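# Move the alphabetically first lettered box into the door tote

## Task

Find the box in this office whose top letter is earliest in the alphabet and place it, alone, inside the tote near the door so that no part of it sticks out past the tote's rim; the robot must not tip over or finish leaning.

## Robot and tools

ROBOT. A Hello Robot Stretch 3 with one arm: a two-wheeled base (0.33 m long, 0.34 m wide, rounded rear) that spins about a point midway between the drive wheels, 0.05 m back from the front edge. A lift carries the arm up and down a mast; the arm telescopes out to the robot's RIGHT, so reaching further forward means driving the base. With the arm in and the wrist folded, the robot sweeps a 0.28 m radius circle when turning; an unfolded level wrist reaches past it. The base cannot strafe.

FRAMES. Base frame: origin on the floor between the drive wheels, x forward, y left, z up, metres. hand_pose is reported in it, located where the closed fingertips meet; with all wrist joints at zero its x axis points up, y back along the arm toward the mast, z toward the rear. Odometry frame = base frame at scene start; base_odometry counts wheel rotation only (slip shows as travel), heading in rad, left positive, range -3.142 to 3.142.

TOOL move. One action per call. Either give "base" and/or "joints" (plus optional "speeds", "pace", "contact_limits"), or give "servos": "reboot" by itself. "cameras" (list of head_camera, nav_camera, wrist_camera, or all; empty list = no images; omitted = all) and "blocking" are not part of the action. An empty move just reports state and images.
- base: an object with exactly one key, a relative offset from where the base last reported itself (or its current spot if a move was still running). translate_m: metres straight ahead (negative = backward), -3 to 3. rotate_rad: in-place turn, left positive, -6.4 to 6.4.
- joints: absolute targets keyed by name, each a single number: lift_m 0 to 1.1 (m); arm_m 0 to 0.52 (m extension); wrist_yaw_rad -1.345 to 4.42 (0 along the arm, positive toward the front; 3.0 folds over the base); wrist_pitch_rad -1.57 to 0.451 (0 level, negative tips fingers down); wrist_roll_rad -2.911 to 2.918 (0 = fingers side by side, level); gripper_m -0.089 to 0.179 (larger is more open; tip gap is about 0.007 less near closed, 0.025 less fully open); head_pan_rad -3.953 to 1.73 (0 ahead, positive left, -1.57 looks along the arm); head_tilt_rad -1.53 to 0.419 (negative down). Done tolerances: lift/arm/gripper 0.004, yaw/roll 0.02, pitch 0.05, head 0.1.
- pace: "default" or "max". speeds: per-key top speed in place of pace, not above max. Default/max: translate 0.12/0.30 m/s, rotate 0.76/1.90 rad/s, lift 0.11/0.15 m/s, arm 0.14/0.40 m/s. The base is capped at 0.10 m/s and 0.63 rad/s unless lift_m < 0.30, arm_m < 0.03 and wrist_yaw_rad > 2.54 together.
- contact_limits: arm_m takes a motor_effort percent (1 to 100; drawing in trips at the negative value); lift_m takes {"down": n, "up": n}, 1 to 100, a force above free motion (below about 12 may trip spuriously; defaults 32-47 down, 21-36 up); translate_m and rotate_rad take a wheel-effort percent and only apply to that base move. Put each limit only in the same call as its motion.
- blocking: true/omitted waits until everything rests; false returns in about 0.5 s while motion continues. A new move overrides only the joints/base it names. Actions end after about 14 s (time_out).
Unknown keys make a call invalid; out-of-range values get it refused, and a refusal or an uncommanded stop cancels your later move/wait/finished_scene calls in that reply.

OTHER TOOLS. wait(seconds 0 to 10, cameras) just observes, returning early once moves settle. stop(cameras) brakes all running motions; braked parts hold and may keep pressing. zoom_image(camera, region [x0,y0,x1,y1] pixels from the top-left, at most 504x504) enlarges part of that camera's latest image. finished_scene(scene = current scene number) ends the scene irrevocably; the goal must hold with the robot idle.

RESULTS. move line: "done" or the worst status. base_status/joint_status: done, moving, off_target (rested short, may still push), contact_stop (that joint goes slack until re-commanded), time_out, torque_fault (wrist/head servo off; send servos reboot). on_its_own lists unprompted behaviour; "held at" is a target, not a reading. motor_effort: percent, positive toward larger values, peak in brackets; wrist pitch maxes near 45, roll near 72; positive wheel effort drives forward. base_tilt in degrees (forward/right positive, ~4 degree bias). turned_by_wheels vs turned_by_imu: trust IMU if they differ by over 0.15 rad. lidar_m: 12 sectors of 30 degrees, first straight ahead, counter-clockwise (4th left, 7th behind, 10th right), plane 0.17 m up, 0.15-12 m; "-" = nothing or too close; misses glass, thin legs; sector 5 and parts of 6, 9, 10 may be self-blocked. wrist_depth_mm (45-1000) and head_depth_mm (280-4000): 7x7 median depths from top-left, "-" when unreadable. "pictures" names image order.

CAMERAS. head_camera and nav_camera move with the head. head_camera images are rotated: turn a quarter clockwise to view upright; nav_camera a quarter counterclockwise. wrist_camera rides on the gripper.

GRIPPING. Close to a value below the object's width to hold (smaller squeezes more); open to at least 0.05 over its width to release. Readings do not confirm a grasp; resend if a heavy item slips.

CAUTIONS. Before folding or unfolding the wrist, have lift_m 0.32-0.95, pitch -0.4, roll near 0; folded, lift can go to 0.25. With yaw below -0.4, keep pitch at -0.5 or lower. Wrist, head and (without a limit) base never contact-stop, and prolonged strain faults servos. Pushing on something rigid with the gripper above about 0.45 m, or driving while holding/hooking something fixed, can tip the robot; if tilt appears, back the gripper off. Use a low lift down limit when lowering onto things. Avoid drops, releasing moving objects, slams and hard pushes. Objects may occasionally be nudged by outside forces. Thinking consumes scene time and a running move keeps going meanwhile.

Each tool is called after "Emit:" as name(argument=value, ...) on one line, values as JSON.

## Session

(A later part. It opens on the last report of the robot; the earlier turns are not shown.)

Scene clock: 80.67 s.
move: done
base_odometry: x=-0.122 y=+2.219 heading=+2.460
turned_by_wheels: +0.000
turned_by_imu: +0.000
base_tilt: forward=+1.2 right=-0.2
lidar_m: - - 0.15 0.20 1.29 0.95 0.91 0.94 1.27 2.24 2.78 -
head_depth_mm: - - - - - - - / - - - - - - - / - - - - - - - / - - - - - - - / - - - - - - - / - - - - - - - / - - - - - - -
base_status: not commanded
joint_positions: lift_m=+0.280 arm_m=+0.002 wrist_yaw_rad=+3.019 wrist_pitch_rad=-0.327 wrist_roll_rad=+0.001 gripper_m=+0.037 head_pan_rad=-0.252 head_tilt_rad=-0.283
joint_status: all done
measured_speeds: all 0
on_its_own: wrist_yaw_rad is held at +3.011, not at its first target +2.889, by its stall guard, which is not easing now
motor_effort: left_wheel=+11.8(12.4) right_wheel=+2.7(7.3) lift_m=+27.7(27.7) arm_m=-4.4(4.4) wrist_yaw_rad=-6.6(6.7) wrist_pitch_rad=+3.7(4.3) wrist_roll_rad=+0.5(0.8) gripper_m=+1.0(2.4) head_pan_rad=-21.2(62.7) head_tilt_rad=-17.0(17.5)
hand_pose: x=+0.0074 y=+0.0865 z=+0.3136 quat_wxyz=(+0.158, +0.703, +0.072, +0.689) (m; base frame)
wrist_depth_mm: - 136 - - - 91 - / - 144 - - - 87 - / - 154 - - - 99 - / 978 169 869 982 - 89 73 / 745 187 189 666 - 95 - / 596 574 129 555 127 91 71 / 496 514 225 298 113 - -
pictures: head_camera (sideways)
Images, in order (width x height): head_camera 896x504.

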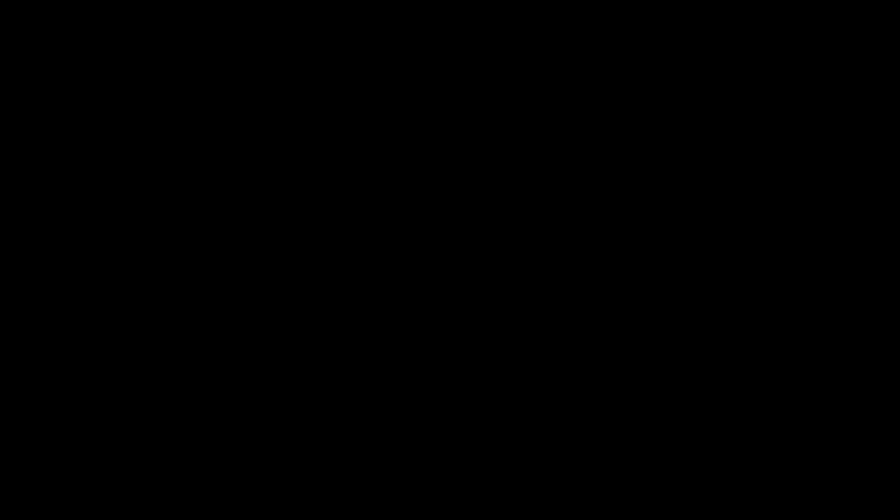

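Emit:
move(base={"translate_m": -0.3}, pace="max", cameras=[])

Emit:
move(base={"rotate_rad": -1.4}, joints={"head_pan_rad": 0.35, "head_tilt_rad": -0.28, "wrist_yaw_rad": 2.888}, pace="max", cameras=["head_camera", "nav_camera"])

Scene clock: 108.27 s.
move: done
base_odometry: x=+0.111 y=+2.030 heading=+2.460
turned_by_wheels: +0.000
turned_by_imu: +0.001
base_tilt: forward=+0.9 right=-0.1
lidar_m: 0.35 0.36 2.17 2.08 0.89 0.64 0.61 0.63 0.85 2.24 2.77 0.37
head_depth_mm: 2937 3099 3205 3463 2651 1958 1561 / 2881 3080 3154 3413 2634 1932 1554 / 285 295 317 3245 2393 1814 1508 / - 288 305 324 346 370 399 / - 284 298 317 338 360 388 / - 282 292 310 329 352 377 / - - 287 303 322 343 367
base_status: done
joint_positions: lift_m=+0.280 arm_m=+0.002 wrist_yaw_rad=+3.013 wrist_pitch_rad=-0.327 wrist_roll_rad=+0.001 gripper_m=+0.037 head_pan_rad=-0.256 head_tilt_rad=-0.310
joint_status: not commanded
measured_speeds: all 0
on_its_own: wrist_yaw_rad is held at +3.011, not at its first target +2.889, by its stall guard, which is not easing now
motor_effort: left_wheel=-0.6(17.1) right_wheel=-2.5(11.5) lift_m=+28.3(29.6) arm_m=-20.4(23.3) wrist_yaw_rad=-1.5(6.7) wrist_pitch_rad=+3.3(3.9) wrist_roll_rad=+0.7(0.8) gripper_m=-0.3(1.7) head_pan_rad=+2.1(13.9) head_tilt_rad=+3.8(31.5)
hand_pose: x=+0.0088 y=+0.0863 z=+0.3136 quat_wxyz=(+0.160, +0.704, +0.070, +0.689) (m; base frame)
wrist_depth_mm: - 136 - - - - - / - 144 - - - - - / - 153 - - - - - / 898 167 914 981 970 982 - / 733 187 189 747 740 752 - / 592 572 128 550 131 598 - / 498 513 224 495 464 504 -
pictures: none
No camera images: "cameras" was empty.

Scene clock: 110.27 s.
move: done
base_odometry: x=+0.111 y=+2.030 heading=+1.061
turned_by_wheels: -1.400
turned_by_imu: -1.393
base_tilt: forward=+0.8 right=-0.2
lidar_m: 2.27 2.76 0.36 0.35 0.39 2.09 1.44 0.75 0.62 0.61 0.67 1.06
head_depth_mm: 2376 2481 2523 2703 2719 2033 1600 / 2490 2580 2654 2799 2783 2017 1598 / 2620 2802 2800 3084 2756 2014 1589 / 2836 2902 2997 3084 2747 2014 1592 / 3011 3161 3251 3457 2746 1991 1587 / 3234 3361 3548 3627 2715 1987 1563 / 3478 3533 3752 3737 2694 1996 1575
base_status: done
joint_positions: lift_m=+0.280 arm_m=+0.002 wrist_yaw_rad=+2.891 wrist_pitch_rad=-0.327 wrist_roll_rad=+0.001 gripper_m=+0.037 head_pan_rad=+0.360 head_tilt_rad=-0.282
joint_status: all done
measured_speeds: all 0
motor_effort: left_wheel=+9.1(18.4) right_wheel=-9.8(15.7) lift_m=+27.2(28.4) arm_m=-22.8(23.5) wrist_yaw_rad=-1.6(6.2) wrist_pitch_rad=+3.4(3.9) wrist_roll_rad=+0.5(0.8) gripper_m=-0.4(1.2) head_pan_rad=-2.8(5.1) head_tilt_rad=+4.8(5.7)
hand_pose: x=+0.0370 y=+0.0809 z=+0.3136 quat_wxyz=(+0.202, +0.707, +0.027, +0.678) (m; base frame)
wrist_depth_mm: 128 139 - - - - - / 134 144 - - - - - / 142 149 - - - - - / 151 159 - - 988 971 989 / 169 171 - - 750 745 752 / 569 185 127 147 131 601 596 / 497 197 290 499 466 501 499
pictures: head_camera (sideways), nav_camera (sideways)
Images, in order (width x height): head_camera 896x504, nav_camera 672x504.

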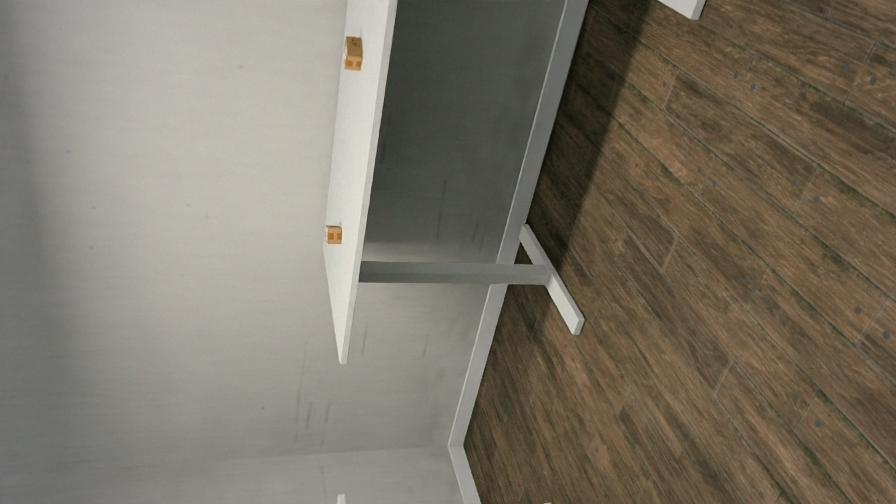

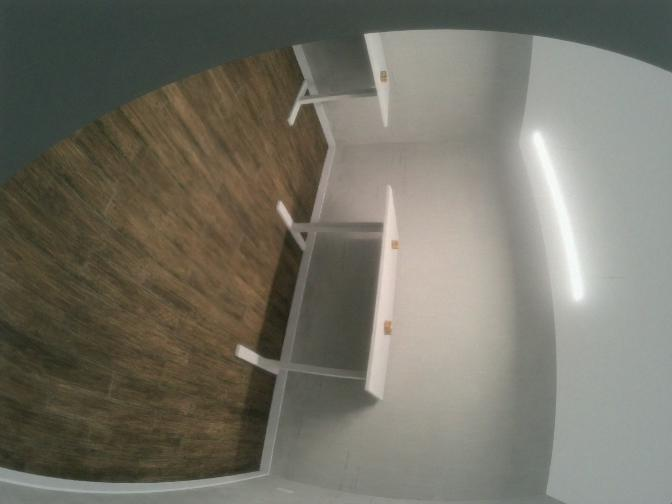

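Emit:
move(base={"translate_m": 0.55}, pace="max", cameras=[])

Emit:
move(base={"rotate_rad": 1.058}, joints={"head_pan_rad": -1.27, "head_tilt_rad": -0.28}, pace="max", cameras=[])

Emit:
move(base={"translate_m": 0.96}, pace="max", cameras=["head_camera", "nav_camera"])

Emit:
zoom_image(camera="head_camera", region=[300, 0, 440, 140])

Emit:
zoom_image(camera="head_camera", region=[300, 364, 440, 504])

Emit:
move(joints={"head_pan_rad": 0.2}, pace="max", cameras=["head_camera", "nav_camera"])

Scene clock: 126.80 s.
move: done
base_odometry: x=+0.379 y=+2.510 heading=+1.061
turned_by_wheels: +0.000
turned_by_imu: +0.000
base_tilt: forward=+1.0 right=-0.2
lidar_m: 1.72 2.29 2.85 1.21 1.08 0.50 1.66 0.86 0.71 0.70 0.77 1.22
head_depth_mm: 1889 1956 2028 1754 2205 2062 1590 / 1989 2066 2142 2209 2365 2033 1602 / 2106 2191 2221 2413 2492 2032 1583 / 2235 2313 2392 2589 2632 2004 1589 / 2365 2480 2544 2650 2499 2009 1584 / 2512 2660 2733 2978 2711 2007 1585 / 2719 2889 3040 3316 2723 1993 1580
base_status: done
joint_positions: lift_m=+0.280 arm_m=+0.002 wrist_yaw_rad=+2.890 wrist_pitch_rad=-0.327 wrist_roll_rad=+0.001 gripper_m=+0.037 head_pan_rad=+0.350 head_tilt_rad=-0.280
joint_status: not commanded
measured_speeds: all 0
motor_effort: left_wheel=+10.5(17.5) right_wheel=-4.8(12.2) lift_m=+24.5(26.0) arm_m=-17.3(20.6) wrist_yaw_rad=-1.7(2.4) wrist_pitch_rad=+3.3(3.9) wrist_roll_rad=+0.6(0.8) gripper_m=+0.8(1.5) head_pan_rad=-2.9(4.2) head_tilt_rad=+2.8(5.2)
hand_pose: x=+0.0371 y=+0.0809 z=+0.3137 quat_wxyz=(+0.202, +0.707, +0.027, +0.678) (m; base frame)
wrist_depth_mm: 128 - - - - - - / 134 - - - - - - / 142 - - - - - - / 152 168 975 991 980 981 988 / 163 173 777 738 744 746 749 / 546 185 128 555 131 599 600 / 493 197 292 497 467 499 498
pictures: none
No camera images: "cameras" was empty.

Scene clock: 128.93 s.
move: done
base_odometry: x=+0.379 y=+2.510 heading=+2.119
turned_by_wheels: +1.058
turned_by_imu: +1.055
base_tilt: forward=+1.0 right=-0.2
lidar_m: 2.85 1.22 1.08 0.50 1.65 0.87 0.71 0.70 0.78 1.23 1.72 2.29
head_depth_mm: 1884 1966 2024 2127 2084 1961 1611 / 1865 1960 2044 2175 2319 2029 1593 / 1868 1953 2048 2153 2296 2028 1599 / 1882 1946 2058 2163 2298 2006 1591 / 1867 1956 2038 2164 2298 1976 1567 / 1854 1951 2035 1726 2272 1933 1588 / 1870 1955 2021 2158 2281 1996 1567
base_status: done
joint_positions: lift_m=+0.280 arm_m=+0.002 wrist_yaw_rad=+2.890 wrist_pitch_rad=-0.327 wrist_roll_rad=+0.001 gripper_m=+0.037 head_pan_rad=-1.286 head_tilt_rad=-0.280
joint_status: all done
measured_speeds: translate_m=+0.000 rotate_rad=+0.000 lift_m=+0.000 arm_m=+0.000 wrist_yaw_rad=+0.000 wrist_pitch_rad=+0.000 wrist_roll_rad=+0.000 head_pan_rad=+0.024 head_tilt_rad=+0.000
motor_effort: left_wheel=-7.9(16.4) right_wheel=+8.4(17.1) lift_m=+23.3(24.5) arm_m=-23.4(23.6) wrist_yaw_rad=-1.2(2.0) wrist_pitch_rad=+3.5(3.8) wrist_roll_rad=+0.5(0.8) gripper_m=+0.2(1.1) head_pan_rad=+3.0(5.9) head_tilt_rad=+3.1(5.9)
hand_pose: x=+0.0371 y=+0.0809 z=+0.3137 quat_wxyz=(+0.202, +0.707, +0.027, +0.678) (m; base frame)
wrist_depth_mm: 128 - - - - - - / 134 - - - - - - / 142 - - - - - - / 152 167 971 - 880 977 993 / 670 172 751 675 743 751 740 / 595 185 128 553 131 597 593 / 496 197 291 501 469 499 495
pictures: none
No camera images: "cameras" was empty.

Scene clock: 133.47 s.
move: done
base_odometry: x=-0.121 y=+3.330 heading=+2.119
turned_by_wheels: +0.000
turned_by_imu: -0.001
base_tilt: forward=+1.0 right=-0.2
lidar_m: 1.89 1.74 1.41 0.80 1.21 0.96 1.61 1.60 1.77 1.50 1.50 1.52
head_depth_mm: 1569 1641 1737 1287 1926 2006 1602 / 1566 1664 1720 1270 1905 2003 1596 / 1576 1641 1722 1255 1944 2009 1586 / 1573 1660 1728 1247 1958 2002 1589 / 1577 1645 1748 1342 1923 2008 1597 / 1580 1666 1734 1336 1944 1988 1574 / 1569 1648 1739 1301 1928 2001 1586
base_status: done
joint_positions: lift_m=+0.280 arm_m=+0.002 wrist_yaw_rad=+2.890 wrist_pitch_rad=-0.327 wrist_roll_rad=+0.001 gripper_m=+0.037 head_pan_rad=-1.270 head_tilt_rad=-0.280
joint_status: not commanded
measured_speeds: all 0
motor_effort: left_wheel=-2.3(16.4) right_wheel=+7.5(15.4) lift_m=+21.2(23.5) arm_m=-22.4(23.7) wrist_yaw_rad=-1.4(2.0) wrist_pitch_rad=+3.3(3.9) wrist_roll_rad=+0.6(0.8) gripper_m=-0.5(1.2) head_pan_rad=+1.6(4.7) head_tilt_rad=+2.1(3.7)
hand_pose: x=+0.0371 y=+0.0808 z=+0.3137 quat_wxyz=(+0.202, +0.707, +0.027, +0.678) (m; base frame)
wrist_depth_mm: 128 - - - - - - / 134 - 862 - - - - / 142 174 - - - - - / 152 160 910 970 999 994 980 / 166 173 778 749 748 744 741 / 591 185 128 551 131 598 600 / 493 198 291 497 466 496 497
pictures: head_camera (sideways), nav_camera (sideways)
Images, in order (width x height): head_camera 896x504, nav_camera 672x504.

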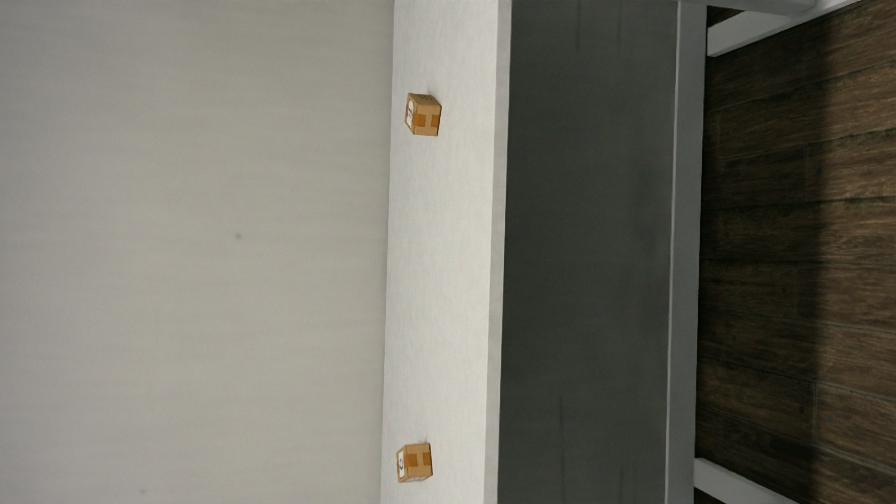

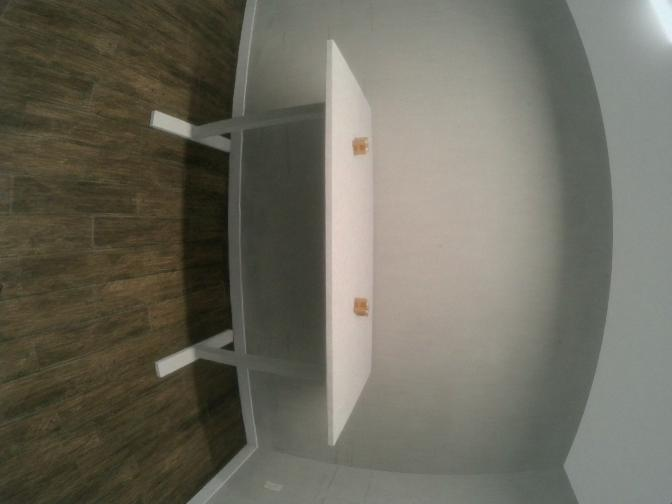

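Scaled by 3.600 from the camera's 896x504 image, which has a finer 1280x720 frame.

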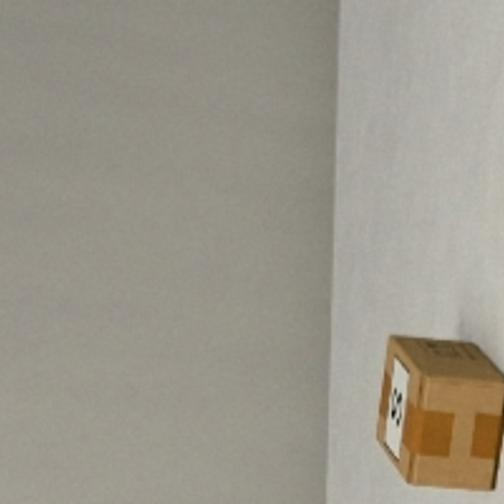

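Scaled by 3.600 from the camera's 896x504 image, which has a finer 1280x720 frame.

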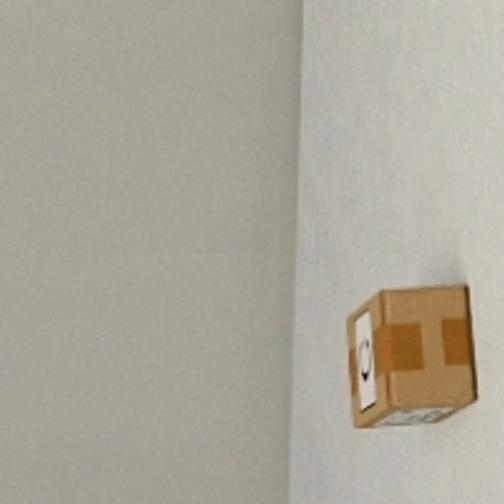

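Scene clock: 134.47 s.
move: done
base_odometry: x=-0.121 y=+3.330 heading=+2.119
turned_by_wheels: +0.000
turned_by_imu: +0.000
base_tilt: forward=+0.9 right=-0.2
lidar_m: 1.89 1.74 1.41 0.79 1.21 0.96 1.61 1.60 1.77 1.50 1.50 1.52
head_depth_mm: 1913 2005 2106 1804 2324 1953 1610 / 1894 1992 2082 1944 2339 2034 1607 / 1898 1975 2095 1914 2324 2034 1594 / 1872 1979 2051 1890 2303 2015 1592 / 1848 1972 2048 1871 2320 2025 1588 / 1866 1926 2041 1844 2310 1996 1574 / 1850 1930 2046 1647 2236 1900 1569
base_status: not commanded
joint_positions: lift_m=+0.280 arm_m=+0.002 wrist_yaw_rad=+2.890 wrist_pitch_rad=-0.327 wrist_roll_rad=+0.001 gripper_m=+0.037 head_pan_rad=+0.236 head_tilt_rad=-0.280
joint_status: all done
measured_speeds: all 0
motor_effort: left_wheel=-2.3(2.5) right_wheel=+7.6(8.5) lift_m=+21.5(21.7) arm_m=-22.1(22.6) wrist_yaw_rad=-1.2(2.1) wrist_pitch_rad=+3.9(3.9) wrist_roll_rad=+0.4(0.8) gripper_m=-0.3(1.2) head_pan_rad=-0.7(4.6) head_tilt_rad=+1.6(3.2)
hand_pose: x=+0.0371 y=+0.0808 z=+0.3137 quat_wxyz=(+0.202, +0.707, +0.027, +0.678) (m; base frame)
wrist_depth_mm: 128 - - - - - - / 134 - 858 - - - - / 142 175 995 - - - - / 151 160 933 993 - 987 997 / 167 173 780 740 744 746 746 / 597 185 128 557 131 594 590 / 493 197 291 496 468 499 498
pictures: head_camera (sideways), nav_camera (sideways)
Images, in order (width x height): head_camera 896x504, nav_camera 672x504.

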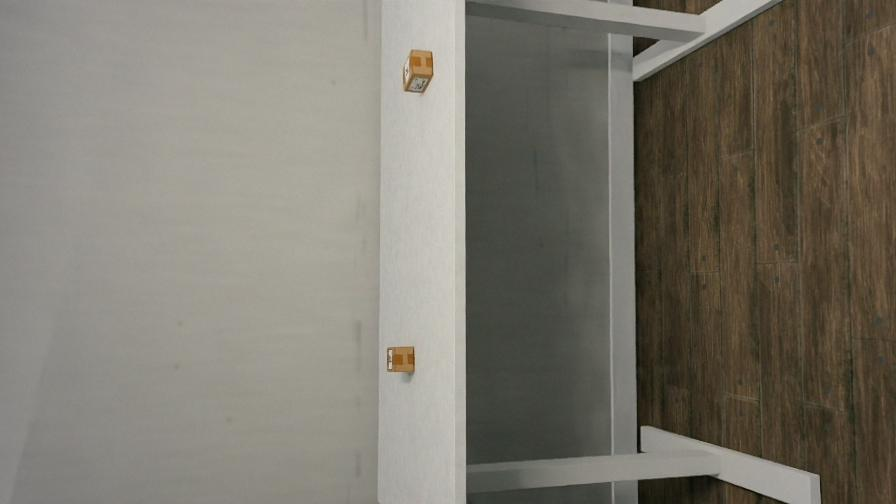

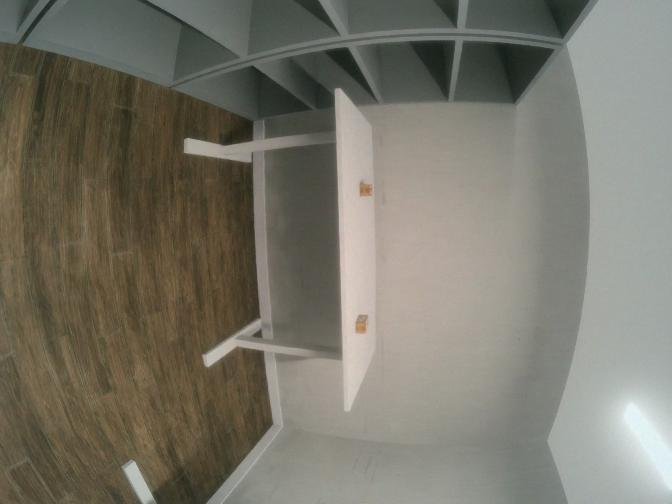

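Emit:
zoom_image(camera="head_camera", region=[390, 42, 440, 92])

Emit:
zoom_image(camera="head_camera", region=[376, 335, 426, 385])

Emit:
move(joints={"head_pan_rad": -1.0}, pace="max", cameras=["head_camera"])

Emit:
zoom_image(camera="head_camera", region=[375, 235, 455, 315])

Scaled by 10.080 from the camera's 896x504 image, which has a finer 1280x720 frame.

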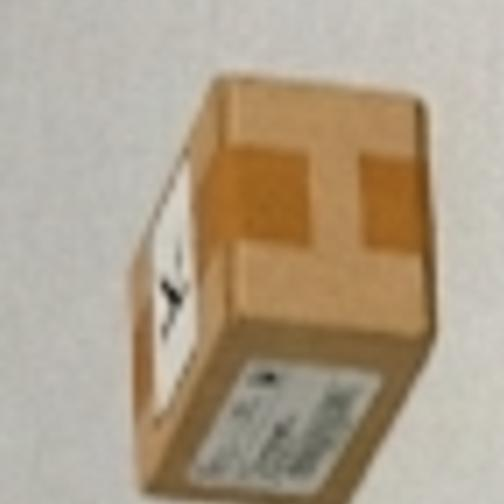

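Scaled by 10.080 from the camera's 896x504 image, which has a finer 1280x720 frame.

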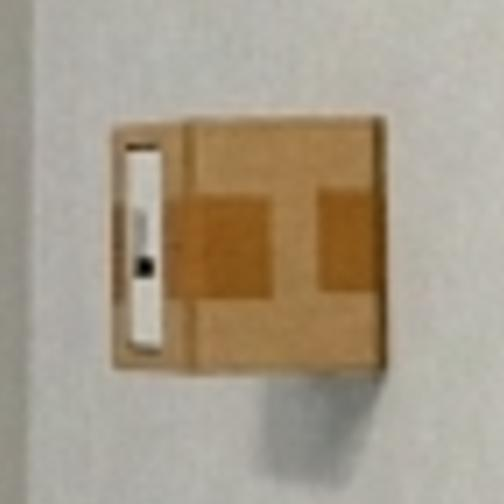

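Scene clock: 141.23 s.
move: done
base_odometry: x=-0.121 y=+3.330 heading=+2.119
turned_by_wheels: +0.000
turned_by_imu: +0.001
base_tilt: forward=+1.1 right=+0.0
lidar_m: 1.88 1.75 1.41 0.80 1.21 0.96 1.61 1.60 1.76 1.50 1.51 1.52
head_depth_mm: 1513 1584 1672 1271 1840 1890 1604 / 1550 1618 1690 1268 1880 1949 1596 / 1584 1657 1739 1252 1933 1995 1594 / 1612 1699 1795 1361 1980 2020 1591 / 1660 1764 1844 1347 2025 1945 1588 / 1697 1783 1882 1473 2085 1867 1529 / 1739 1827 1933 1986 2176 1988 1588
base_status: not commanded
joint_positions: lift_m=+0.280 arm_m=+0.002 wrist_yaw_rad=+2.890 wrist_pitch_rad=-0.327 wrist_roll_rad=+0.001 gripper_m=+0.037 head_pan_rad=-1.029 head_tilt_rad=-0.280
joint_status: all done
measured_speeds: all 0
motor_effort: left_wheel=-2.3(2.6) right_wheel=+7.9(8.3) lift_m=+22.3(22.6) arm_m=-20.9(21.6) wrist_yaw_rad=-1.7(1.9) wrist_pitch_rad=+3.5(3.9) wrist_roll_rad=+0.5(0.8) gripper_m=-0.8(1.0) head_pan_rad=+0.8(4.7) head_tilt_rad=+0.5(2.2)
hand_pose: x=+0.0371 y=+0.0808 z=+0.3137 quat_wxyz=(+0.202, +0.707, +0.027, +0.678) (m; base frame)
wrist_depth_mm: 128 - - - - - - / 134 - 854 - - - - / 142 175 989 - - - - / 152 161 913 983 979 989 - / 166 172 781 749 754 747 739 / 595 185 128 553 131 592 598 / 499 198 290 497 468 497 498
pictures: head_camera (sideways)
Images, in order (width x height): head_camera 896x504.

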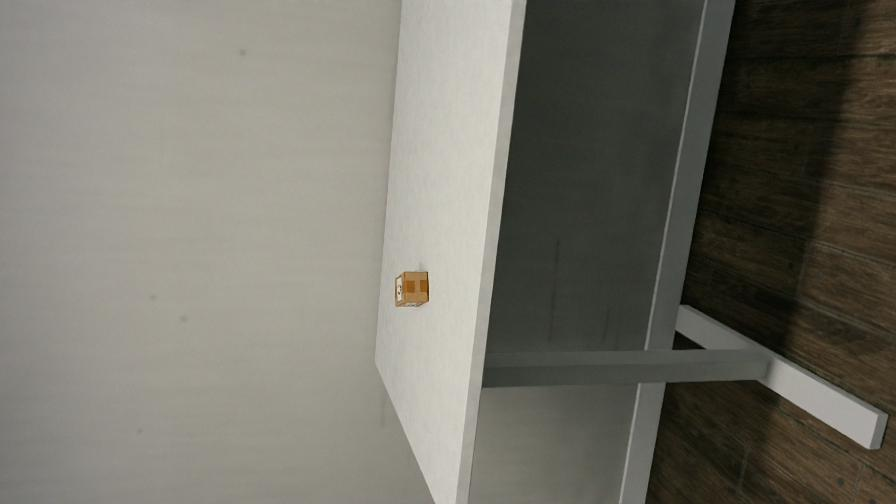

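Scaled by 6.300 from the camera's 896x504 image, which has a finer 1280x720 frame.

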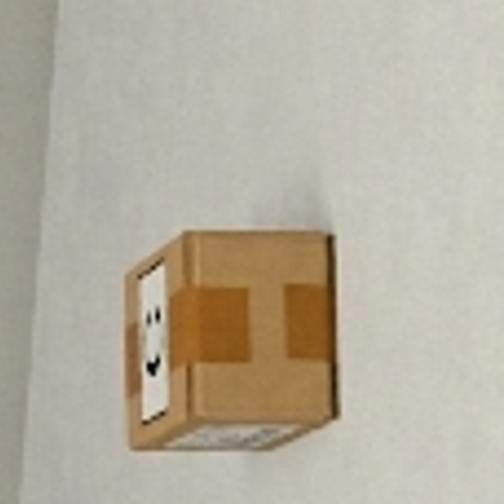

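Emit:
move(base={"rotate_rad": -0.354}, joints={"head_pan_rad": 0.97, "head_tilt_rad": -0.35}, pace="max", cameras=[])

Emit:
move(base={"translate_m": 0.71}, pace="max", cameras=["head_camera"])

Emit:
zoom_image(camera="head_camera", region=[420, 10, 540, 120])

Emit:
zoom_image(camera="head_camera", region=[340, 385, 460, 495])

Emit:
move(joints={"head_pan_rad": -1.2}, pace="max", cameras=["head_camera"])

Emit:
zoom_image(camera="head_camera", region=[390, 290, 510, 400])

Scene clock: 164.83 s.
move: done
base_odometry: x=-0.121 y=+3.330 heading=+1.765
turned_by_wheels: -0.354
turned_by_imu: -0.352
base_tilt: forward=+1.0 right=-0.2
lidar_m: 2.22 1.89 1.40 1.35 0.81 1.06 0.96 1.60 1.61 1.94 1.49 1.51
head_depth_mm: 1783 1889 1959 2128 2224 1853 1506 / 1865 1942 2014 2194 2305 1869 1493 / 1915 2033 2115 1822 2189 1857 1497 / 1954 2081 2147 2317 2386 1853 1488 / 2000 2143 2223 2155 2198 1842 1477 / 1218 1286 1349 1449 1525 1648 1482 / 1175 1275 1345 1474 1435 1663 1424
base_status: done
joint_positions: lift_m=+0.280 arm_m=+0.002 wrist_yaw_rad=+2.890 wrist_pitch_rad=-0.327 wrist_roll_rad=+0.001 gripper_m=+0.037 head_pan_rad=+1.016 head_tilt_rad=-0.349
joint_status: all done
measured_speeds: all 0
motor_effort: left_wheel=+8.0(17.5) right_wheel=-7.8(14.2) lift_m=+23.3(23.6) arm_m=-21.0(21.1) wrist_yaw_rad=-1.7(2.1) wrist_pitch_rad=+3.3(3.8) wrist_roll_rad=+0.5(0.8) gripper_m=+0.3(1.2) head_pan_rad=-3.4(5.2) head_tilt_rad=-1.8(4.4)
hand_pose: x=+0.0371 y=+0.0808 z=+0.3137 quat_wxyz=(+0.202, +0.707, +0.027, +0.678) (m; base frame)
wrist_depth_mm: 128 - - - - - - / 134 - - - - - - / 142 175 - - - - - / 151 160 999 978 987 989 - / 166 173 777 749 730 747 748 / 594 185 128 554 131 597 600 / 495 197 290 496 466 501 496
pictures: none
No camera images: "cameras" was empty.

Scene clock: 168.53 s.
move: done
base_odometry: x=-0.258 y=+4.026 heading=+1.765
turned_by_wheels: +0.000
turned_by_imu: +0.000
base_tilt: forward=+0.9 right=+0.0
lidar_m: 1.66 1.22 1.64 1.38 1.50 1.23 1.67 2.14 2.15 1.46 0.92 0.92
head_depth_mm: 1349 1419 1478 1149 1680 1756 1506 / 1380 1450 1549 1143 1734 1812 1503 / 1417 1507 1590 1139 1815 1849 1491 / 1460 1541 1639 1129 1885 1838 1492 / 1506 1604 1692 1124 1982 1842 1479 / 1568 1668 1740 1123 2042 1833 1473 / 1615 1723 1800 1195 1625 1662 1474
base_status: done
joint_positions: lift_m=+0.280 arm_m=+0.002 wrist_yaw_rad=+2.890 wrist_pitch_rad=-0.327 wrist_roll_rad=+0.001 gripper_m=+0.037 head_pan_rad=+0.971 head_tilt_rad=-0.350
joint_status: not commanded
measured_speeds: all 0
motor_effort: left_wheel=+9.7(19.2) right_wheel=-3.0(9.4) lift_m=+24.2(24.4) arm_m=-23.1(23.7) wrist_yaw_rad=-1.6(1.9) wrist_pitch_rad=+3.3(3.9) wrist_roll_rad=+0.6(0.8) gripper_m=-0.6(1.1) head_pan_rad=-3.6(4.3) head_tilt_rad=-1.6(3.1)
hand_pose: x=+0.0372 y=+0.0808 z=+0.3137 quat_wxyz=(+0.202, +0.707, +0.027, +0.678) (m; base frame)
wrist_depth_mm: 128 - - - - - - / 134 - - - - - - / 142 - - - - - - / 151 168 982 977 995 992 988 / 670 172 783 732 748 741 743 / 595 185 128 550 131 607 601 / 491 197 292 500 471 498 500
pictures: head_camera (sideways)
Images, in order (width x height): head_camera 896x504.

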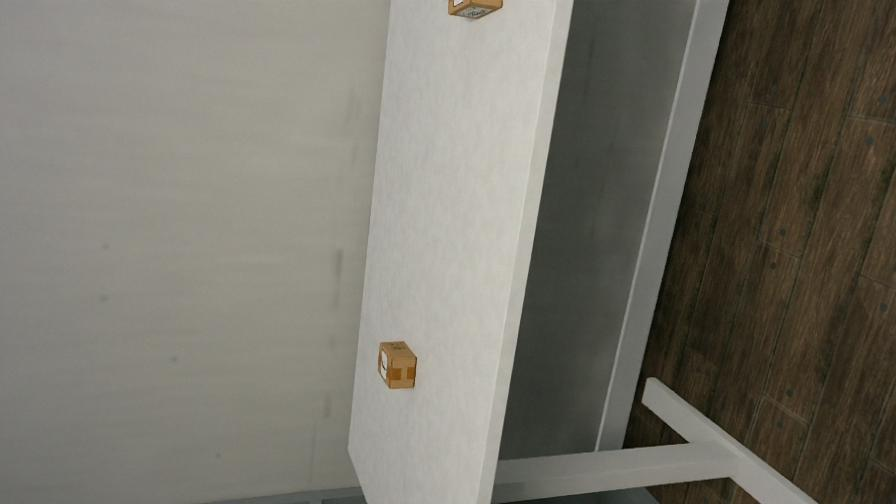

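Scaled by 4.200 from the camera's 896x504 image, which has a finer 1280x720 frame.

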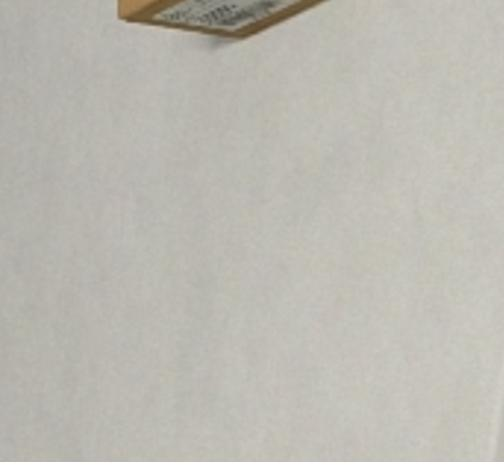

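Scaled by 4.200 from the camera's 896x504 image, which has a finer 1280x720 frame.

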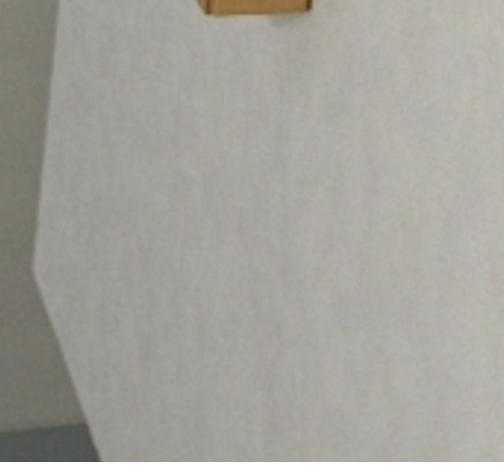

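Scene clock: 169.67 s.
move: done
base_odometry: x=-0.258 y=+4.026 heading=+1.765
turned_by_wheels: +0.000
turned_by_imu: +0.000
base_tilt: forward=+0.9 right=+0.0
lidar_m: 1.66 1.22 1.65 1.38 1.51 1.24 1.66 2.14 2.15 1.46 0.92 0.93
head_depth_mm: 1337 1432 1525 1018 801 1869 1493 / 1297 1387 1465 1019 789 1791 1504 / 1255 1337 1419 1005 743 1740 1499 / 1216 1303 1377 1004 709 1682 1477 / 1177 1247 1327 990 702 1644 1484 / 1149 1212 1278 889 667 1576 1476 / 1118 1172 1252 981 663 1536 1434
base_status: not commanded
joint_positions: lift_m=+0.280 arm_m=+0.002 wrist_yaw_rad=+2.890 wrist_pitch_rad=-0.327 wrist_roll_rad=+0.001 gripper_m=+0.037 head_pan_rad=-1.250 head_tilt_rad=-0.350
joint_status: all done
measured_speeds: all 0
motor_effort: left_wheel=+9.7(9.9) right_wheel=-2.8(3.3) lift_m=+24.5(24.7) arm_m=-22.8(23.4) wrist_yaw_rad=-1.4(2.0) wrist_pitch_rad=+3.5(3.9) wrist_roll_rad=+0.5(0.8) gripper_m=+0.4(0.9) head_pan_rad=+1.1(5.5) head_tilt_rad=-2.1(2.5)
hand_pose: x=+0.0372 y=+0.0808 z=+0.3137 quat_wxyz=(+0.202, +0.707, +0.027, +0.678) (m; base frame)
wrist_depth_mm: 128 - - - - - - / 134 - - - - - - / 142 - - - - - - / 151 167 968 986 995 993 981 / 680 173 771 749 742 744 749 / 590 185 128 552 131 600 598 / 498 197 290 502 468 499 497
pictures: head_camera (sideways)
Images, in order (width x height): head_camera 896x504.

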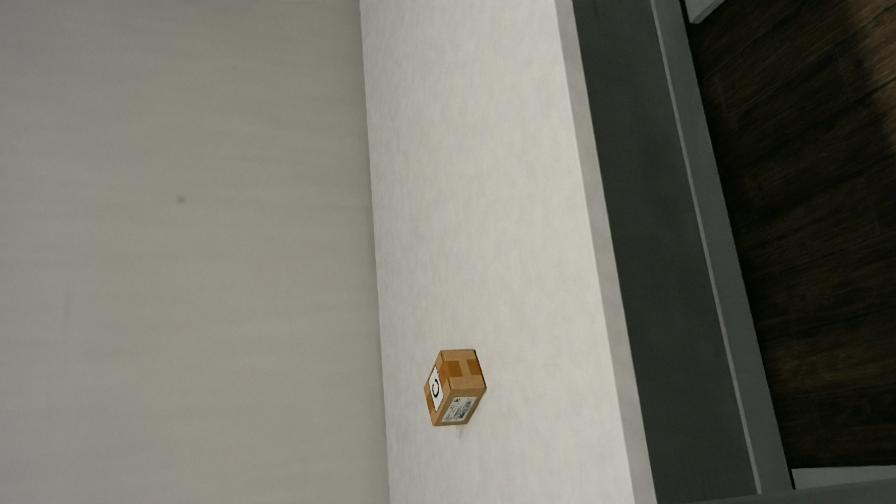

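Scaled by 4.200 from the camera's 896x504 image, which has a finer 1280x720 frame.

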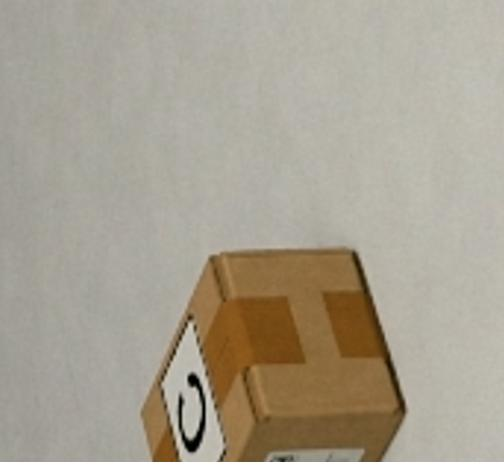

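Emit:
move(joints={"head_pan_rad": 0.87, "head_tilt_rad": -0.35}, pace="max", cameras=["head_camera"])

Emit:
zoom_image(camera="head_camera", region=[425, 30, 525, 130])

Emit:
zoom_image(camera="head_camera", region=[350, 400, 430, 480])

Scene clock: 174.00 s.
move: done
base_odometry: x=-0.258 y=+4.026 heading=+1.765
turned_by_wheels: +0.000
turned_by_imu: +0.001
base_tilt: forward=+1.1 right=-0.2
lidar_m: 1.66 1.22 1.65 1.38 1.51 1.23 1.67 2.14 2.15 1.46 0.92 0.93
head_depth_mm: 1334 1406 1504 1067 1709 1782 1499 / 1375 1443 1541 1145 1748 1819 1492 / 1400 1484 1556 1144 1788 1864 1491 / 1440 1540 1607 1133 1855 1833 1490 / 1476 1573 1649 1125 1921 1837 1489 / 1532 1618 1699 1113 1994 1835 1480 / 1558 1660 1744 1113 2042 1693 1470
base_status: not commanded
joint_positions: lift_m=+0.280 arm_m=+0.002 wrist_yaw_rad=+2.890 wrist_pitch_rad=-0.327 wrist_roll_rad=+0.001 gripper_m=+0.037 head_pan_rad=+0.917 head_tilt_rad=-0.350
joint_status: all done
measured_speeds: all 0
motor_effort: left_wheel=+9.8(9.9) right_wheel=-3.0(3.1) lift_m=+25.4(25.5) arm_m=-22.4(22.9) wrist_yaw_rad=-1.4(1.9) wrist_pitch_rad=+3.5(3.9) wrist_roll_rad=+0.6(0.8) gripper_m=-0.1(1.1) head_pan_rad=-2.7(5.2) head_tilt_rad=-0.3(4.7)
hand_pose: x=+0.0372 y=+0.0808 z=+0.3137 quat_wxyz=(+0.202, +0.707, +0.027, +0.678) (m; base frame)
wrist_depth_mm: 128 - - - - - - / 135 - - - - - - / 142 - - - - - - / 151 168 991 998 989 - - / 673 173 771 748 746 737 747 / 599 185 128 550 131 598 598 / 495 197 290 494 469 496 499
pictures: head_camera (sideways)
Images, in order (width x height): head_camera 896x504.

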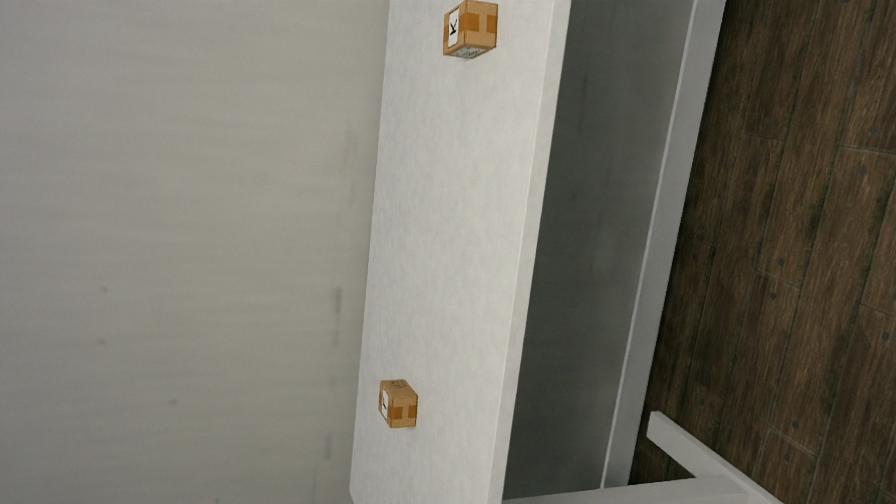

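Scaled by 5.040 from the camera's 896x504 image, which has a finer 1280x720 frame.

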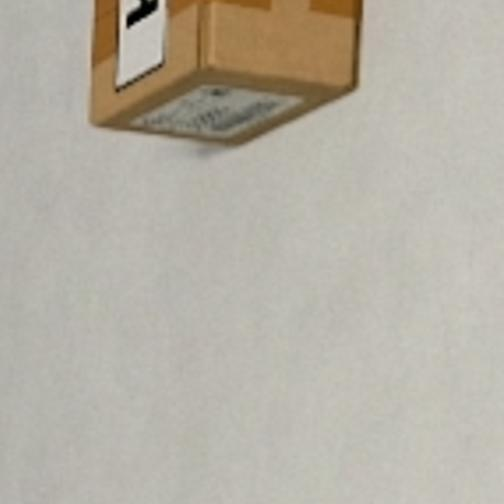

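Scaled by 6.300 from the camera's 896x504 image, which has a finer 1280x720 frame.

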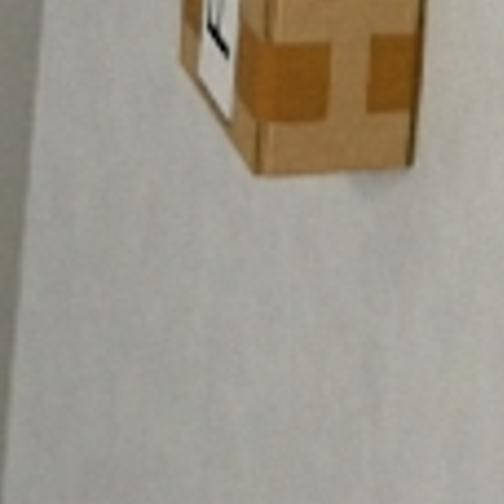

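Emit:
zoom_image(camera="head_camera", region=[370, 372, 430, 432])

Emit:
move(base={"translate_m": 0.12}, pace="max", cameras=[])

Emit:
move(base={"rotate_rad": 0.686}, joints={"head_pan_rad": -1.6, "head_tilt_rad": -0.45}, pace="max", cameras=[])

Emit:
move(base={"translate_m": -0.167}, pace="max", cameras=["head_camera"])

Emit:
move(joints={"lift_m": 1.03, "wrist_pitch_rad": -0.42, "gripper_m": 0.15}, pace="max", blocking=false, cameras=[])

Emit:
wait(seconds=0.4, cameras=[])

Emit:
move(joints={"wrist_yaw_rad": 0.0}, pace="max", cameras=["wrist_camera"])

Scaled by 8.400 from the camera's 896x504 image, which has a finer 1280x720 frame.

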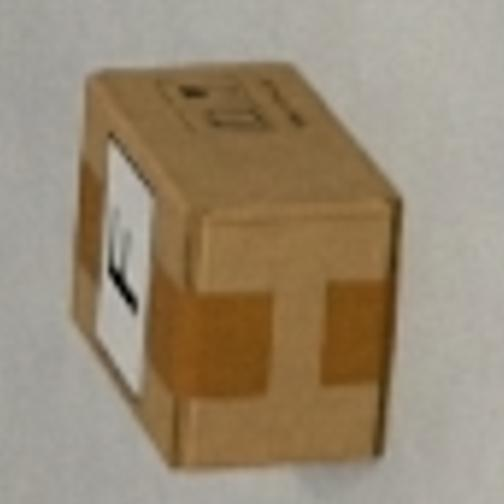

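Scene clock: 198.60 s.
move: done
base_odometry: x=-0.281 y=+4.144 heading=+1.766
turned_by_wheels: +0.000
turned_by_imu: +0.001
base_tilt: forward=+0.9 right=-0.1
lidar_m: 1.57 1.12 1.56 1.43 1.41 1.33 1.79 2.23 1.48 1.44 0.84 1.30
head_depth_mm: 1259 1338 1420 1149 846 1711 1412 / 1296 1360 1444 1142 846 1742 1486 / 1307 1397 1480 1136 887 1786 1490 / 1341 1424 1506 1128 884 1824 1485 / 1366 1450 1551 1117 1773 1850 1487 / 1391 1492 1569 1113 1838 1820 1482 / 1431 1520 1607 1107 1881 1839 1478
base_status: done
joint_positions: lift_m=+0.280 arm_m=+0.002 wrist_yaw_rad=+2.890 wrist_pitch_rad=-0.327 wrist_roll_rad=+0.001 gripper_m=+0.037 head_pan_rad=+0.870 head_tilt_rad=-0.350
joint_status: not commanded
measured_speeds: all 0
motor_effort: left_wheel=+10.3(18.2) right_wheel=-4.7(8.1) lift_m=+26.4(26.8) arm_m=-21.4(21.7) wrist_yaw_rad=-1.0(2.0) wrist_pitch_rad=+3.5(3.9) wrist_roll_rad=+0.4(0.8) gripper_m=-0.6(1.2) head_pan_rad=-2.9(4.2) head_tilt_rad=-1.4(1.8)
hand_pose: x=+0.0372 y=+0.0808 z=+0.3137 quat_wxyz=(+0.202, +0.707, +0.027, +0.678) (m; base frame)
wrist_depth_mm: 128 - - - - - - / 134 - - - - - - / 142 - - - - - - / 152 168 987 990 995 977 963 / 680 174 782 753 747 747 744 / 594 185 128 552 131 593 596 / 496 197 291 500 468 497 497
pictures: none
No camera images: "cameras" was empty.

Scene clock: 201.17 s.
move: done
base_odometry: x=-0.281 y=+4.144 heading=+2.451
turned_by_wheels: +0.686
turned_by_imu: +0.684
base_tilt: forward=+1.1 right=-0.2
lidar_m: 1.12 1.43 1.41 1.33 1.33 1.79 2.23 1.48 1.35 0.84 1.33 1.62
head_depth_mm: 1083 1162 1215 798 603 1629 1379 / 1080 1163 1222 792 601 1614 1384 / 1080 1161 1210 792 625 1613 1378 / 1077 1160 1222 788 621 1559 1284 / 1075 1170 1210 783 620 1606 1364 / 1074 1155 1263 1345 618 1598 1367 / 1083 1154 1259 1373 1508 1606 1370
base_status: done
joint_positions: lift_m=+0.280 arm_m=+0.002 wrist_yaw_rad=+2.890 wrist_pitch_rad=-0.327 wrist_roll_rad=+0.001 gripper_m=+0.037 head_pan_rad=-1.616 head_tilt_rad=-0.450
joint_status: all done
measured_speeds: translate_m=+0.000 rotate_rad=+0.000 lift_m=+0.000 arm_m=+0.000 wrist_yaw_rad=+0.000 wrist_pitch_rad=+0.000 wrist_roll_rad=+0.000 head_pan_rad=+0.024 head_tilt_rad=+0.000
motor_effort: left_wheel=-7.0(15.8) right_wheel=+8.6(17.1) lift_m=+27.0(27.3) arm_m=-23.0(23.6) wrist_yaw_rad=-0.9(2.0) wrist_pitch_rad=+3.6(3.9) wrist_roll_rad=+0.5(0.9) gripper_m=+0.8(1.2) head_pan_rad=+2.8(4.7) head_tilt_rad=-2.3(5.4)
hand_pose: x=+0.0372 y=+0.0808 z=+0.3137 quat_wxyz=(+0.202, +0.707, +0.027, +0.678) (m; base frame)
wrist_depth_mm: 128 - - - - - - / 135 - - - - - - / 142 - - - - - - / 152 168 991 978 975 991 - / 664 174 787 747 749 735 736 / 597 186 128 551 132 593 599 / 496 198 289 499 467 499 494
pictures: none
No camera images: "cameras" was empty.

Scene clock: 202.93 s.
move: done
base_odometry: x=-0.153 y=+4.038 heading=+2.451
turned_by_wheels: +0.000
turned_by_imu: +0.000
base_tilt: forward=+1.0 right=-0.2
lidar_m: 1.28 1.56 1.48 1.30 1.67 2.16 2.06 1.35 1.35 0.86 1.33 1.79
head_depth_mm: 1076 1163 1212 795 602 1626 1378 / 1083 1161 1220 793 624 1620 1375 / 1078 1164 1213 785 621 1619 1375 / 1079 1167 1218 785 621 1617 1364 / 1083 1172 1229 782 617 1560 1306 / 1084 1167 1216 779 616 1610 1370 / 1081 1164 1250 775 615 1620 1365
base_status: done
joint_positions: lift_m=+0.280 arm_m=+0.002 wrist_yaw_rad=+2.890 wrist_pitch_rad=-0.327 wrist_roll_rad=+0.001 gripper_m=+0.037 head_pan_rad=-1.603 head_tilt_rad=-0.450
joint_status: not commanded
measured_speeds: all 0
motor_effort: left_wheel=-7.0(14.1) right_wheel=+2.5(12.7) lift_m=+27.4(27.6) arm_m=-22.5(23.3) wrist_yaw_rad=-1.3(1.8) wrist_pitch_rad=+3.4(3.8) wrist_roll_rad=+0.5(0.8) gripper_m=-0.1(1.3) head_pan_rad=+1.6(4.4) head_tilt_rad=-0.8(3.0)
hand_pose: x=+0.0372 y=+0.0808 z=+0.3137 quat_wxyz=(+0.202, +0.707, +0.027, +0.678) (m; base frame)
wrist_depth_mm: 128 - - - - - - / 134 - - - - - - / 142 - - - - - - / 152 168 983 997 986 984 993 / 672 174 784 744 744 751 742 / 597 185 128 551 131 593 595 / 498 198 290 496 468 500 495
pictures: head_camera (sideways)
Images, in order (width x height): head_camera 896x504.

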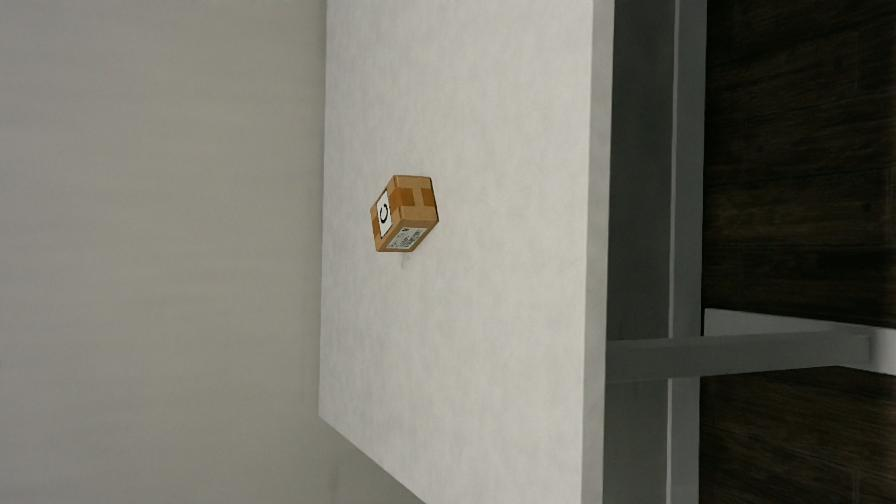

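Scene clock: 203.43 s.
move: moving
base_odometry: x=-0.153 y=+4.038 heading=+2.451
turned_by_wheels: +0.000
turned_by_imu: +0.000
base_tilt: forward=+1.0 right=+0.0
lidar_m: 1.29 1.56 1.48 1.30 1.67 2.16 2.06 1.35 1.35 0.86 1.34 1.78
head_depth_mm: 1081 1162 1212 794 601 1622 1390 / 1083 1160 1224 791 624 1619 1383 / 1080 1158 1217 786 623 1610 1373 / 1085 1164 1216 785 622 1595 1373 / 1082 1158 1223 783 621 1564 1310 / 1083 1162 1223 778 618 1591 1367 / 1085 1168 1258 776 614 1612 1367
base_status: not commanded
joint_positions: lift_m=+0.319 arm_m=+0.002 wrist_yaw_rad=+2.890 wrist_pitch_rad=-0.434 wrist_roll_rad=+0.001 gripper_m=+0.073 head_pan_rad=-1.602 head_tilt_rad=-0.450
joint_status: lift_m moving; wrist_pitch_rad moving; gripper_m moving
measured_speeds: translate_m=+0.000 rotate_rad=+0.000 lift_m=+0.148 arm_m=+0.000 wrist_yaw_rad=+0.000 wrist_pitch_rad=+0.000 wrist_roll_rad=+0.000 head_pan_rad=+0.000 head_tilt_rad=+0.000
motor_effort: left_wheel=-7.1(7.3) right_wheel=+2.2(3.0) lift_m=+31.2(32.1) arm_m=-22.8(23.2) wrist_yaw_rad=-1.0(1.5) wrist_pitch_rad=+3.3(4.9) wrist_roll_rad=+0.6(0.6) gripper_m=+90.6(90.6) head_pan_rad=+3.1(3.9) head_tilt_rad=-1.3(2.4)
hand_pose: x=+0.0341 y=+0.0686 z=+0.3286 quat_wxyz=(+0.238, +0.704, +0.065, +0.666) (m; base frame)
wrist_depth_mm: 129 - - - - - - / 137 - - - - - - / 149 174 - - - - - / 167 179 861 857 857 848 858 / 651 184 680 684 677 688 684 / 563 204 130 566 129 563 570 / 487 - 293 459 475 470 486
pictures: none
No camera images: "cameras" was empty.

Scene clock: 203.83 s.
earlier move: moving
base_odometry: x=-0.153 y=+4.038 heading=+2.451
turned_by_wheels: +0.000
turned_by_imu: +0.000
base_tilt: forward=+1.0 right=-0.1
lidar_m: 1.28 1.56 1.48 1.29 1.67 2.15 2.06 1.36 1.35 0.86 1.33 1.78
head_depth_mm: 1084 1161 1215 794 602 1615 1383 / 1084 1160 1218 791 624 1624 1385 / 1083 1160 1220 788 623 1597 1379 / 1081 1165 1212 785 622 1611 1369 / 1079 1165 1218 783 617 1511 1314 / 1087 1169 1221 779 616 1596 1366 / 1082 1169 1251 775 615 1614 1371
base_status: not commanded
joint_positions: lift_m=+0.379 arm_m=+0.002 wrist_yaw_rad=+2.890 wrist_pitch_rad=-0.434 wrist_roll_rad=+0.001 gripper_m=+0.113 head_pan_rad=-1.601 head_tilt_rad=-0.450
joint_status: lift_m moving; wrist_pitch_rad moving; gripper_m moving
measured_speeds: translate_m=+0.000 rotate_rad=+0.000 lift_m=+0.150 arm_m=+0.000 wrist_yaw_rad=+0.000 wrist_pitch_rad=+0.000 wrist_roll_rad=+0.000 head_pan_rad=+0.000 head_tilt_rad=+0.000
motor_effort: left_wheel=-7.1(7.3) right_wheel=+2.5(3.0) lift_m=+30.4(32.1) arm_m=-22.4(23.2) wrist_yaw_rad=-1.1(1.6) wrist_pitch_rad=+0.5(5.1) wrist_roll_rad=+0.7(0.8) gripper_m=+92.8(92.8) head_pan_rad=+4.1(4.1) head_tilt_rad=-1.0(2.9)
hand_pose: x=+0.0341 y=+0.0686 z=+0.3885 quat_wxyz=(+0.238, +0.704, +0.065, +0.666) (m; base frame)
wrist_depth_mm: 129 - - - - - - / 137 - - - - - - / 148 173 - - - - - / 168 179 979 972 977 969 959 / 744 182 777 778 777 783 770 / 647 125 601 646 645 129 643 / 565 121 545 557 555 519 549
wait: 0.40 s; no rest
pictures: none
No camera images: "cameras" was empty.

Scene clock: 208.73 s.
move: done
base_odometry: x=-0.153 y=+4.038 heading=+2.451
turned_by_wheels: +0.000
turned_by_imu: +0.001
base_tilt: forward=+1.0 right=-0.1
lidar_m: 1.28 1.56 1.48 1.29 1.67 2.16 2.06 1.35 1.36 0.86 1.33 1.79
head_depth_mm: 1078 1165 1212 835 - - - / 1080 1160 1220 840 - - - / 1084 1172 1215 804 - - - / 1086 1163 1211 800 647 1612 1378 / 1085 1170 1218 783 571 1162 1303 / 1085 1169 1220 778 616 1612 1368 / 1084 1167 1252 777 613 1616 1364
base_status: not commanded
joint_positions: lift_m=+1.030 arm_m=+0.002 wrist_yaw_rad=+0.003 wrist_pitch_rad=-0.435 wrist_roll_rad=+0.001 gripper_m=+0.150 head_pan_rad=-1.600 head_tilt_rad=-0.450
joint_status: all done
measured_speeds: all 0
motor_effort: left_wheel=-7.2(7.3) right_wheel=+2.8(3.0) lift_m=+29.2(32.8) arm_m=-21.6(22.9) wrist_yaw_rad=-1.9(7.3) wrist_pitch_rad=+2.4(5.3) wrist_roll_rad=+0.8(0.8) gripper_m=-0.3(92.9) head_pan_rad=+3.0(4.6) head_tilt_rad=-0.5(2.1)
hand_pose: x=-0.0208 y=-0.3690 z=+1.0389 quat_wxyz=(+0.691, +0.154, -0.690, -0.152) (m; base frame)
wrist_depth_mm: - - - - - - - / - - - - - - - / - - - - - - - / - - - - - - - / - - - - - - - / - 123 - - - 122 - / 107 - - - - - -
pictures: wrist_camera
Images, in order (width x height): wrist_camera 644x364.

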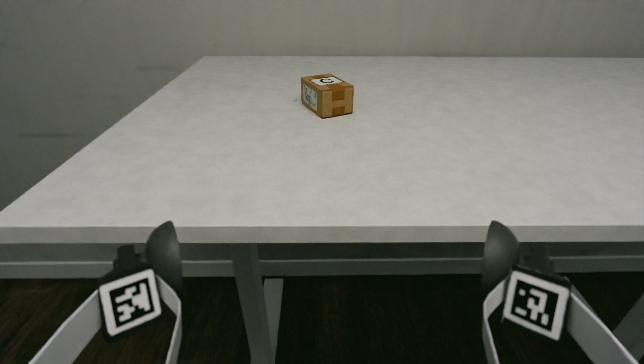

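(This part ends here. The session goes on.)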